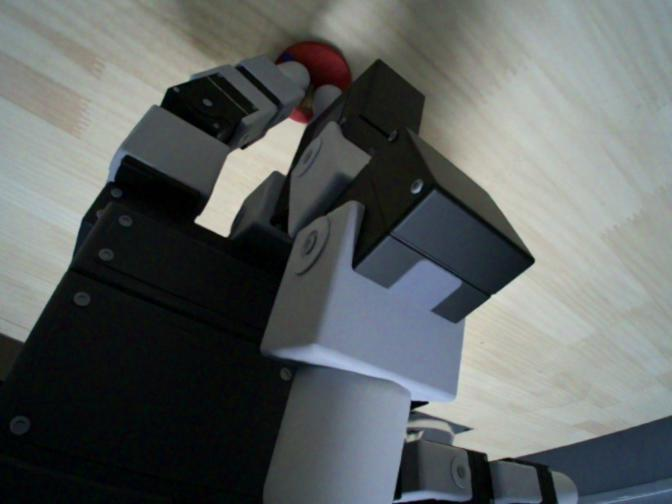

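Scaled by 2.800 from the camera's 672x504 image, which has a finer 960x720 frame.

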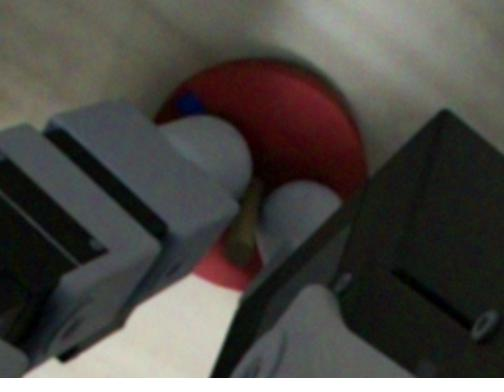

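Request:
execute_actions:
  actions:
    - [[0,0,0,0,0,0,-0.754,0,-0.576,-0.696,-0.714,-0.678,-0.226,-0.168,-0.754,0,-0.576,-0.696,-0.754,0,-0.576,-0.696,0.4,-0.6,0,0,0.0003,0,0,0,-0.754,0.345,-0.576,-0.696,-0.714,-0.678,-0.226,-0.168,0.753,0,0.299,-0.261,-0.754,-0.350,-0.576,-0.696,0.4,-0.9]]

Request:
execute_actions:
  actions:
    - [[0,0,0,0,0,0,-0.754,0,-0.576,-0.696,-0.714,-0.678,-0.226,-0.168,-0.754,0,-0.576,-0.696,-0.754,0,-0.576,-0.696,0.4,-0.6,0,0,0,0,0,0,-0.787,0.330,-0.576,-0.696,-0.714,-0.678,-0.226,-0.168,0.753,0,0.299,-0.261,-0.723,-0.335,-0.576,-0.696,0.4,-0.95]]
  cameras: ["cam_right_wrist"]

Request:
zoom_image:
  camera: "cam_right_wrist"
  region: [220, 20, 400, 155]

Scene clock: 2520.83 s.
left_arm: end_effector_position=(+0.3760, +0.1514, +0.2300) hand_goal=(-0.754, +0.000, -0.576, -0.696, -0.714, -0.678, -0.226, -0.168, -0.754, +0.000, -0.576, -0.696, -0.754, +0.000, -0.576, -0.696) hand_measured=(-0.754, +0.000, -0.576, -0.696, -0.714, -0.678, -0.224, -0.168, -0.754, +0.000, -0.576, -0.696, -0.754, +0.000, -0.576, -0.696) hand_current_ma=(+0, +0, +0, +0, +0, +0, +0, +0, +0, +0, +0, +0, +0, +0, +0, +0) hand_state=(goal, goal, goal, goal, goal, goal, goal, goal, goal, goal, goal, goal, goal, goal, goal, goal) hand_current_limit=0.40 hand_speed=-0.60 end_effector_quat_wxyz=(+0.000, +0.000, +1.000, +0.000) | right_arm: end_effector_position=(+0.5639, +0.5923, +0.1304) hand_goal=(-0.754, +0.344, -0.576, -0.696, -0.714, -0.678, -0.226, -0.168, +0.752, +0.000, +0.298, -0.262, -0.754, -0.350, -0.576, -0.696) hand_measured=(-0.748, +0.350, -0.572, -0.694, -0.714, -0.678, -0.220, -0.168, +0.744, +0.000, +0.296, -0.264, -0.752, -0.352, -0.576, -0.698) hand_current_ma=(+3, +2, +1, +1, +0, +0, +3, +0, -5, +0, -1, -1, +0, +0, +0, +0) hand_state=(goal, goal, goal, goal, goal, goal, goal, goal, goal, goal, goal, goal, goal, goal, goal, goal) hand_current_limit=0.40 hand_speed=-0.90 end_effector_quat_wxyz=(+0.000, +0.698, +0.716, +0.000)
Joint positions: left_arm=[-0.281 -1.556 2.144 0.983 1.571 1.29] | right_arm=[0.682 -0.899 1.418 1.053 1.57 3.798]
Joint torques (N m): left_arm=[-2.87 -38.39 -26.25 6.05 -3.43 -1.55] | right_arm=[20.9 -67.18 -23.37 2.05 -1.28 2.17]
Wrist force (N): left_arm=[-0.3 -0.5 0.5] | right_arm=[-0.2 0.7 -3.3]
Wrist torque (N m): left_arm=[-0.11 0.07 0.00] | right_arm=[0.35 0.01 0.23]
Wrist force, peak (N): left_arm=[0.0 -0.7 0.9] | right_arm=[-0.6 0.4 -3.5]
Hand target: left_arm +0.3760, +0.1514, +0.2300; +0.000, +0.000, +1.000, +0.000 | right_arm +0.5639, +0.5923, +0.1305; +0.000, +0.698, +0.716, +0.000
Off the commanded pose: left_arm 0.000 m, 0 deg | right_arm 0.000 m, 0 deg.
Step readings (end_effector_position of left_arm | right_arm):
0: (+0.3760, +0.1514, +0.2300) | (+0.5639, +0.5923, +0.1306)
1: (+0.3760, +0.1514, +0.2300) | (+0.5639, +0.5923, +0.1306)
2: (+0.3760, +0.1514, +0.2300) | (+0.5639, +0.5923, +0.1306)
4: (+0.3760, +0.1514, +0.2300) | (+0.5639, +0.5923, +0.1305)
8: (+0.3760, +0.1514, +0.2300) | (+0.5639, +0.5923, +0.1304)
15: (+0.3760, +0.1514, +0.2300) | (+0.5639, +0.5923, +0.1304)

Scene clock: 2521.53 s.
left_arm: end_effector_position=(+0.3760, +0.1514, +0.2300) hand_goal=(-0.754, +0.000, -0.576, -0.696, -0.714, -0.678, -0.226, -0.168, -0.754, +0.000, -0.576, -0.696, -0.754, +0.000, -0.576, -0.696) hand_measured=(-0.754, +0.000, -0.576, -0.696, -0.714, -0.678, -0.224, -0.168, -0.754, +0.000, -0.576, -0.696, -0.754, +0.000, -0.576, -0.696) hand_current_ma=(+0, +0, +0, +0, +0, +0, +0, +0, +0, +0, +0, +0, +0, +0, +0, +0) hand_state=(goal, goal, goal, goal, goal, goal, goal, goal, goal, goal, goal, goal, goal, goal, goal, goal) hand_current_limit=0.40 hand_speed=-0.60 end_effector_quat_wxyz=(+0.000, +0.000, +1.000, +0.000) | right_arm: end_effector_position=(+0.5639, +0.5923, +0.1304) hand_goal=(-0.788, +0.330, -0.576, -0.696, -0.714, -0.678, -0.226, -0.168, +0.752, +0.000, +0.298, -0.262, -0.724, -0.336, -0.576, -0.696) hand_measured=(-0.762, +0.344, -0.570, -0.694, -0.714, -0.678, -0.220, -0.168, +0.744, +0.000, +0.296, -0.264, -0.738, -0.350, -0.578, -0.698) hand_current_ma=(+32, +10, +2, +1, +0, +0, +3, +0, -5, +0, -1, -1, -12, -9, +0, +0) hand_state=(blocked, goal, goal, goal, goal, goal, goal, goal, goal, goal, goal, goal, goal, goal, goal, goal) hand_current_limit=0.40 hand_speed=-0.95 end_effector_quat_wxyz=(+0.000, +0.698, +0.716, +0.000)
Joint positions: left_arm=[-0.281 -1.556 2.144 0.983 1.571 1.29] | right_arm=[0.682 -0.899 1.418 1.053 1.57 3.798]
Joint torques (N m): left_arm=[-3.28 -36.62 -25.18 5.77 -3.65 -1.29] | right_arm=[20.87 -70.12 -24.47 3.68 -1.35 2.11]
Wrist force (N): left_arm=[-0.2 -0.3 0.7] | right_arm=[-1.1 0.4 -5.3]
Wrist torque (N m): left_arm=[-0.10 0.07 0.00] | right_arm=[0.49 -0.01 0.14]
Wrist force, peak (N): left_arm=[-0.3 -0.3 0.9] | right_arm=[-1.1 0.6 -5.4]
Hand target: left_arm +0.3760, +0.1514, +0.2300; +0.000, +0.000, +1.000, +0.000 | right_arm +0.5639, +0.5923, +0.1305; +0.000, +0.698, +0.716, +0.000
Off the commanded pose: left_arm 0.000 m, 0 deg | right_arm 0.000 m, 0 deg.
Step readings (end_effector_position of left_arm | right_arm):
0: (+0.3760, +0.1514, +0.2300) | (+0.5639, +0.5923, +0.1304)
1: (+0.3760, +0.1514, +0.2300) | (+0.5639, +0.5923, +0.1304)
2: (+0.3760, +0.1514, +0.2300) | (+0.5639, +0.5923, +0.1304)
4: (+0.3760, +0.1514, +0.2300) | (+0.5639, +0.5923, +0.1304)
8: (+0.3760, +0.1514, +0.2300) | (+0.5639, +0.5923, +0.1304)
15: (+0.3760, +0.1514, +0.2300) | (+0.5639, +0.5923, +0.1304)
Images, in order (width x height): cam_right_wrist 672x504.

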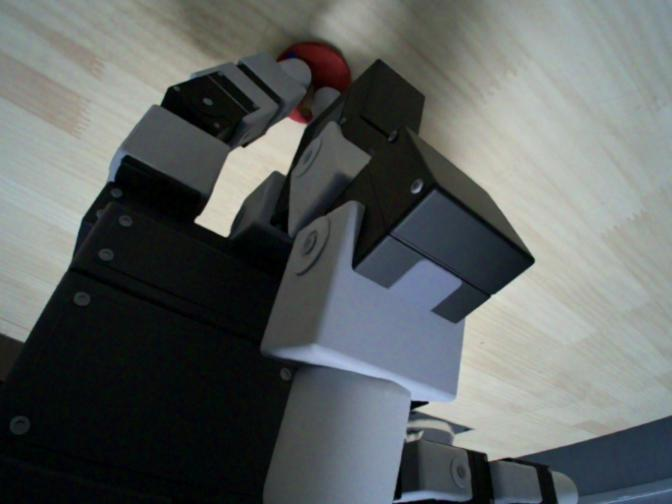

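Scaled by 2.800 from the camera's 672x504 image, which has a finer 960x720 frame.

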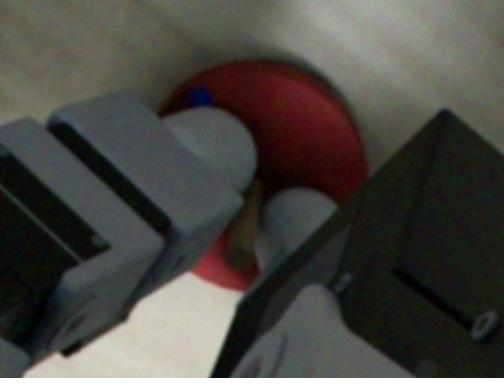

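Request:
execute_actions:
  actions:
    - [[0,0,0,0,0,0,-0.754,0,-0.576,-0.696,-0.714,-0.678,-0.226,-0.168,-0.754,0,-0.576,-0.696,-0.754,0,-0.576,-0.696,0.4,-0.6,0,0,-0.00025,0,0,0,-0.80,0.325,-0.576,-0.696,-0.714,-0.678,-0.226,-0.168,0.753,0,0.299,-0.261,-0.718,-0.330,-0.576,-0.696,0.4,-0.95]]

Request:
execute_actions:
  actions:
    - [[0,0,0,0,0,0,-0.754,0,-0.576,-0.696,-0.714,-0.678,-0.226,-0.168,-0.754,0,-0.576,-0.696,-0.754,0,-0.576,-0.696,0.4,-0.6,0,0,0,0,0,0,-0.825,0.325,-0.576,-0.696,-0.714,-0.678,-0.226,-0.168,0.753,0,0.299,-0.261,-0.695,-0.330,-0.576,-0.696,0.4,-0.95]]
  cameras: ["cam_right_wrist"]

Request:
zoom_image:
  camera: "cam_right_wrist"
  region: [220, 20, 400, 155]

Scene clock: 2529.23 s.
left_arm: end_effector_position=(+0.3760, +0.1514, +0.2300) hand_goal=(-0.754, +0.000, -0.576, -0.696, -0.714, -0.678, -0.226, -0.168, -0.754, +0.000, -0.576, -0.696, -0.754, +0.000, -0.576, -0.696) hand_measured=(-0.754, +0.000, -0.576, -0.696, -0.714, -0.678, -0.224, -0.168, -0.754, +0.000, -0.576, -0.696, -0.754, +0.000, -0.576, -0.696) hand_current_ma=(+0, +0, +0, +0, +0, +0, +0, +0, +0, +0, +0, +0, +0, +0, +0, +0) hand_state=(goal, goal, goal, goal, goal, goal, goal, goal, goal, goal, goal, goal, goal, goal, goal, goal) hand_current_limit=0.40 hand_speed=-0.60 end_effector_quat_wxyz=(+0.000, +0.000, +1.000, +0.000) | right_arm: end_effector_position=(+0.5639, +0.5923, +0.1306) hand_goal=(-0.800, +0.324, -0.576, -0.696, -0.714, -0.678, -0.226, -0.168, +0.752, +0.000, +0.298, -0.262, -0.718, -0.330, -0.576, -0.696) hand_measured=(-0.778, +0.342, -0.570, -0.694, -0.714, -0.678, -0.220, -0.168, +0.744, +0.000, +0.296, -0.264, -0.726, -0.350, -0.578, -0.698) hand_current_ma=(+25, +14, +3, +1, +0, +0, +3, +0, -5, +0, -1, -1, -5, -16, +0, +0) hand_state=(blocked, goal, goal, goal, goal, goal, goal, goal, goal, goal, goal, goal, goal, blocked, goal, goal) hand_current_limit=0.40 hand_speed=-0.95 end_effector_quat_wxyz=(+0.000, +0.698, +0.716, +0.000)
Joint positions: left_arm=[-0.281 -1.556 2.144 0.983 1.571 1.29] | right_arm=[0.682 -0.899 1.418 1.053 1.57 3.798]
Joint torques (N m): left_arm=[-3.85 -36.51 -25.29 5.74 -3.72 -1.12] | right_arm=[20.3 -91.65 -36.64 4.81 -0.53 2.12]
Wrist force (N): left_arm=[-0.2 -0.1 0.5] | right_arm=[-1.0 0.4 -4.1]
Wrist torque (N m): left_arm=[-0.06 0.06 0.00] | right_arm=[0.47 0.04 0.14]
Wrist force, peak (N): left_arm=[-0.3 -0.4 1.1] | right_arm=[-1.1 0.5 -5.5]
Hand target: left_arm +0.3760, +0.1514, +0.2300; +0.000, +0.000, +1.000, +0.000 | right_arm +0.5639, +0.5923, +0.1306; +0.000, +0.698, +0.716, +0.000
Off the commanded pose: left_arm 0.000 m, 0 deg | right_arm 0.000 m, 0 deg.
Step readings (end_effector_position of left_arm | right_arm):
0: (+0.3760, +0.1514, +0.2300) | (+0.5639, +0.5923, +0.1305)
1: (+0.3760, +0.1514, +0.2300) | (+0.5639, +0.5923, +0.1305)
2: (+0.3760, +0.1514, +0.2300) | (+0.5639, +0.5923, +0.1305)
4: (+0.3760, +0.1514, +0.2300) | (+0.5639, +0.5923, +0.1306)
8: (+0.3760, +0.1514, +0.2300) | (+0.5638, +0.5923, +0.1306)
15: (+0.3760, +0.1514, +0.2300) | (+0.5639, +0.5923, +0.1306)

Scene clock: 2529.93 s.
left_arm: end_effector_position=(+0.3760, +0.1514, +0.2300) hand_goal=(-0.754, +0.000, -0.576, -0.696, -0.714, -0.678, -0.226, -0.168, -0.754, +0.000, -0.576, -0.696, -0.754, +0.000, -0.576, -0.696) hand_measured=(-0.754, +0.000, -0.576, -0.696, -0.714, -0.678, -0.224, -0.168, -0.754, +0.000, -0.576, -0.696, -0.754, +0.000, -0.576, -0.696) hand_current_ma=(+0, +0, +0, +0, +0, +0, +0, +0, +0, +0, +0, +0, +0, +0, +0, +0) hand_state=(goal, goal, goal, goal, goal, goal, goal, goal, goal, goal, goal, goal, goal, goal, goal, goal) hand_current_limit=0.40 hand_speed=-0.60 end_effector_quat_wxyz=(+0.000, +0.000, +1.000, +0.000) | right_arm: end_effector_position=(+0.5639, +0.5923, +0.1306) hand_goal=(-0.826, +0.324, -0.576, -0.696, -0.714, -0.678, -0.226, -0.168, +0.752, +0.000, +0.298, -0.262, -0.696, -0.330, -0.576, -0.696) hand_measured=(-0.812, +0.338, -0.570, -0.694, -0.714, -0.678, -0.220, -0.168, +0.744, +0.000, +0.296, -0.264, -0.700, -0.346, -0.578, -0.698) hand_current_ma=(+13, +10, +3, +1, +0, +0, +3, +0, -5, +0, -1, -1, -1, -11, +0, +0) hand_state=(goal, goal, goal, goal, goal, goal, goal, goal, goal, goal, goal, goal, goal, goal, goal, goal) hand_current_limit=0.40 hand_speed=-0.95 end_effector_quat_wxyz=(+0.000, +0.698, +0.716, +0.000)
Joint positions: left_arm=[-0.281 -1.556 2.144 0.983 1.571 1.29] | right_arm=[0.682 -0.899 1.418 1.053 1.57 3.798]
Joint torques (N m): left_arm=[-2.32 -40.91 -26.2 5.53 -4.14 -1.35] | right_arm=[21.42 -90.27 -37.77 3.62 -0.61 2.09]
Wrist force (N): left_arm=[-0.2 -0.8 0.8] | right_arm=[-0.2 0.1 -1.9]
Wrist torque (N m): left_arm=[-0.18 0.06 0.01] | right_arm=[0.22 0.04 0.20]
Wrist force, peak (N): left_arm=[-0.2 -0.8 0.8] | right_arm=[-0.7 0.4 -4.3]
Hand target: left_arm +0.3760, +0.1514, +0.2300; +0.000, +0.000, +1.000, +0.000 | right_arm +0.5639, +0.5923, +0.1306; +0.000, +0.698, +0.716, +0.000
Off the commanded pose: left_arm 0.000 m, 0 deg | right_arm 0.000 m, 0 deg.
Step readings (end_effector_position of left_arm | right_arm):
0: (+0.3760, +0.1514, +0.2300) | (+0.5639, +0.5923, +0.1306)
1: (+0.3760, +0.1514, +0.2300) | (+0.5639, +0.5923, +0.1306)
2: (+0.3760, +0.1514, +0.2300) | (+0.5639, +0.5923, +0.1306)
4: (+0.3760, +0.1514, +0.2300) | (+0.5639, +0.5923, +0.1306)
8: (+0.3760, +0.1514, +0.2300) | (+0.5639, +0.5923, +0.1306)
15: (+0.3760, +0.1514, +0.2300) | (+0.5639, +0.5923, +0.1306)
Images, in order (width x height): cam_right_wrist 672x504.

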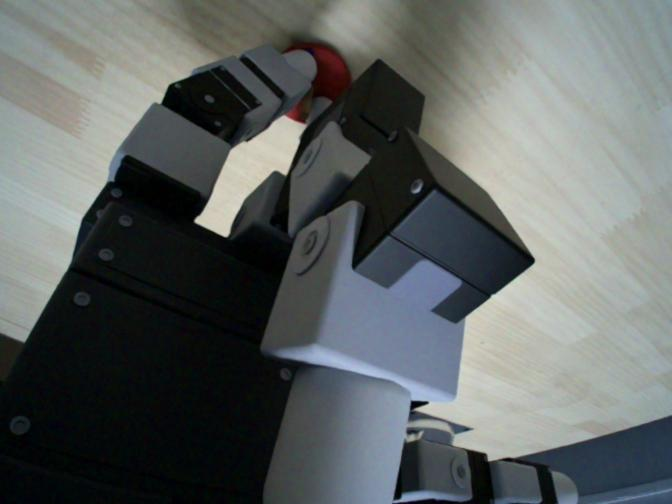

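Scaled by 2.800 from the camera's 672x504 image, which has a finer 960x720 frame.

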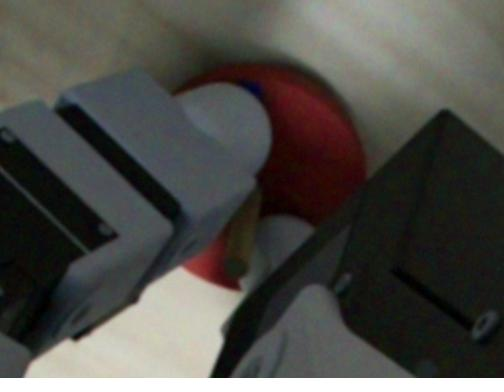

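Request:
execute_actions:
  actions:
    - [[0,0,0,0,0,0,-0.754,0,-0.576,-0.696,-0.714,-0.678,-0.226,-0.168,-0.754,0,-0.576,-0.696,-0.754,0,-0.576,-0.696,0.4,-0.6,0,0.0018,0.0003,0,0,0,-0.826,0.325,-0.576,-0.696,-0.714,-0.678,-0.226,-0.168,0.753,0,0.299,-0.261,-0.695,-0.330,-0.576,-0.696,0.4,-0.95]]

Request:
execute_actions:
  actions:
    - [[0,0,0,0,0,0,-0.754,0,-0.576,-0.696,-0.714,-0.678,-0.226,-0.168,-0.754,0,-0.576,-0.696,-0.754,0,-0.576,-0.696,0.4,-0.6,0,0,0.0001,0,0,0,-0.861,0.325,-0.576,-0.696,-0.714,-0.678,-0.226,-0.168,0.753,0,0.299,-0.261,-0.668,-0.330,-0.576,-0.696,0.4,-0.95]]
  cameras: ["cam_right_wrist"]

Request:
zoom_image:
  camera: "cam_right_wrist"
  region: [220, 20, 400, 155]

Scene clock: 2539.87 s.
left_arm: end_effector_position=(+0.3760, +0.1514, +0.2300) hand_goal=(-0.754, +0.000, -0.576, -0.696, -0.714, -0.678, -0.226, -0.168, -0.754, +0.000, -0.576, -0.696, -0.754, +0.000, -0.576, -0.696) hand_measured=(-0.754, +0.000, -0.576, -0.696, -0.714, -0.678, -0.224, -0.168, -0.754, +0.000, -0.576, -0.696, -0.754, +0.000, -0.576, -0.696) hand_current_ma=(+0, +0, +0, +0, +0, +0, +0, +0, +0, +0, +0, +0, +0, +0, +0, +0) hand_state=(goal, goal, goal, goal, goal, goal, goal, goal, goal, goal, goal, goal, goal, goal, goal, goal) hand_current_limit=0.40 hand_speed=-0.60 end_effector_quat_wxyz=(+0.000, +0.000, +1.000, +0.000) | right_arm: end_effector_position=(+0.5649, +0.5923, +0.1304) hand_goal=(-0.826, +0.324, -0.576, -0.696, -0.714, -0.678, -0.226, -0.168, +0.752, +0.000, +0.298, -0.262, -0.696, -0.330, -0.576, -0.696) hand_measured=(-0.816, +0.336, -0.570, -0.694, -0.714, -0.678, -0.220, -0.168, +0.744, +0.000, +0.296, -0.264, -0.698, -0.346, -0.578, -0.698) hand_current_ma=(+8, +6, +3, +1, +0, +0, +3, +0, -5, +0, -1, -1, -1, -10, +0, +0) hand_state=(goal, goal, goal, goal, goal, goal, goal, goal, goal, goal, goal, goal, goal, goal, goal, goal) hand_current_limit=0.40 hand_speed=-0.95 end_effector_quat_wxyz=(+0.000, +0.698, +0.716, +0.000)
Joint positions: left_arm=[-0.281 -1.556 2.144 0.983 1.571 1.29] | right_arm=[0.681 -0.898 1.416 1.054 1.57 3.797]
Joint torques (N m): left_arm=[-1.78 -37.52 -25.61 5.99 -4.01 -1.11] | right_arm=[-17.22 -88.79 -22.98 6.18 0.38 -4.27]
Wrist force (N): left_arm=[0.1 -0.6 0.6] | right_arm=[-0.4 0.3 -3.5]
Wrist torque (N m): left_arm=[-0.13 0.02 0.03] | right_arm=[0.37 0.03 0.20]
Wrist force, peak (N): left_arm=[-0.7 -0.7 0.7] | right_arm=[-0.8 0.2 -4.0]
Hand target: left_arm +0.3760, +0.1514, +0.2300; +0.000, +0.000, +1.000, +0.000 | right_arm +0.5649, +0.5923, +0.1304; +0.000, +0.698, +0.716, +0.000
Off the commanded pose: left_arm 0.000 m, 0 deg | right_arm 0.000 m, 0 deg.
Step readings (end_effector_position of left_arm | right_arm):
0: (+0.3760, +0.1514, +0.2300) | (+0.5639, +0.5923, +0.1306)
1: (+0.3760, +0.1514, +0.2300) | (+0.5639, +0.5923, +0.1306)
2: (+0.3760, +0.1514, +0.2300) | (+0.5642, +0.5924, +0.1306)
4: (+0.3760, +0.1514, +0.2300) | (+0.5648, +0.5925, +0.1305)
8: (+0.3760, +0.1514, +0.2300) | (+0.5650, +0.5925, +0.1304)
15: (+0.3760, +0.1514, +0.2300) | (+0.5649, +0.5924, +0.1304)

Scene clock: 2540.57 s.
left_arm: end_effector_position=(+0.3760, +0.1514, +0.2300) hand_goal=(-0.754, +0.000, -0.576, -0.696, -0.714, -0.678, -0.226, -0.168, -0.754, +0.000, -0.576, -0.696, -0.754, +0.000, -0.576, -0.696) hand_measured=(-0.754, +0.000, -0.576, -0.696, -0.714, -0.678, -0.224, -0.168, -0.754, +0.000, -0.576, -0.696, -0.754, +0.000, -0.576, -0.696) hand_current_ma=(+0, +0, +0, +0, +0, +0, +0, +0, +0, +0, +0, +0, +0, +0, +0, +0) hand_state=(goal, goal, goal, goal, goal, goal, goal, goal, goal, goal, goal, goal, goal, goal, goal, goal) hand_current_limit=0.40 hand_speed=-0.60 end_effector_quat_wxyz=(+0.000, +0.000, +1.000, +0.000) | right_arm: end_effector_position=(+0.5649, +0.5923, +0.1304) hand_goal=(-0.862, +0.324, -0.576, -0.696, -0.714, -0.678, -0.226, -0.168, +0.752, +0.000, +0.298, -0.262, -0.668, -0.330, -0.576, -0.696) hand_measured=(-0.848, +0.334, -0.570, -0.694, -0.714, -0.678, -0.220, -0.168, +0.744, +0.000, +0.296, -0.264, -0.672, -0.340, -0.578, -0.698) hand_current_ma=(+11, +5, +3, +1, +0, +0, +3, +0, -5, +0, -1, -1, -2, -5, +0, +0) hand_state=(goal, goal, goal, goal, goal, goal, goal, goal, goal, goal, goal, goal, goal, goal, goal, goal) hand_current_limit=0.40 hand_speed=-0.95 end_effector_quat_wxyz=(+0.000, +0.698, +0.716, +0.000)
Joint positions: left_arm=[-0.281 -1.556 2.144 0.983 1.571 1.29] | right_arm=[0.681 -0.898 1.416 1.054 1.57 3.797]
Joint torques (N m): left_arm=[-3.8 -38.58 -26.86 6.02 -3.53 -1.18] | right_arm=[-18.66 -93.04 -24.79 0.54 0.39 -4.26]
Wrist force (N): left_arm=[-0.4 -0.5 0.8] | right_arm=[0.1 -0.2 -1.7]
Wrist torque (N m): left_arm=[-0.14 0.09 -0.02] | right_arm=[0.23 0.02 0.22]
Wrist force, peak (N): left_arm=[0.0 -0.7 0.7] | right_arm=[-0.5 0.4 -3.5]
Hand target: left_arm +0.3760, +0.1514, +0.2300; +0.000, +0.000, +1.000, +0.000 | right_arm +0.5649, +0.5923, +0.1304; +0.000, +0.698, +0.716, +0.000
Off the commanded pose: left_arm 0.000 m, 0 deg | right_arm 0.000 m, 0 deg.
Step readings (end_effector_position of left_arm | right_arm):
0: (+0.3760, +0.1514, +0.2300) | (+0.5649, +0.5923, +0.1304)
1: (+0.3760, +0.1514, +0.2300) | (+0.5649, +0.5923, +0.1304)
2: (+0.3760, +0.1514, +0.2300) | (+0.5649, +0.5923, +0.1304)
4: (+0.3760, +0.1514, +0.2300) | (+0.5649, +0.5923, +0.1304)
8: (+0.3760, +0.1514, +0.2300) | (+0.5649, +0.5923, +0.1303)
15: (+0.3760, +0.1514, +0.2300) | (+0.5649, +0.5923, +0.1303)
Images, in order (width x height): cam_right_wrist 672x504.

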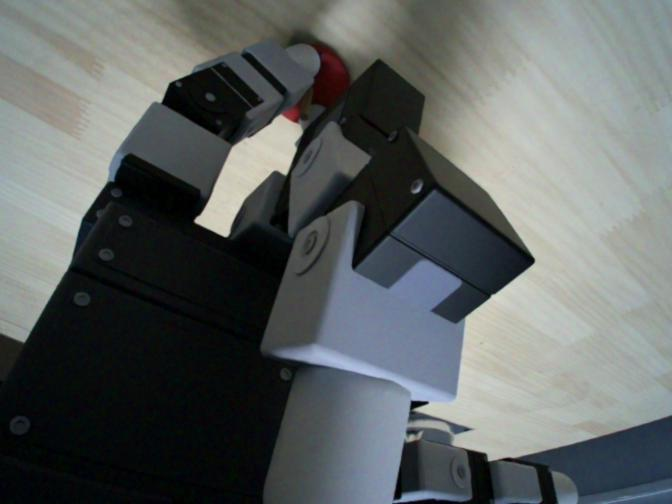

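Scaled by 2.800 from the camera's 672x504 image, which has a finer 960x720 frame.

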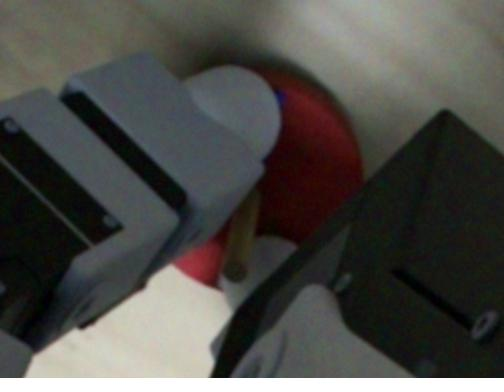

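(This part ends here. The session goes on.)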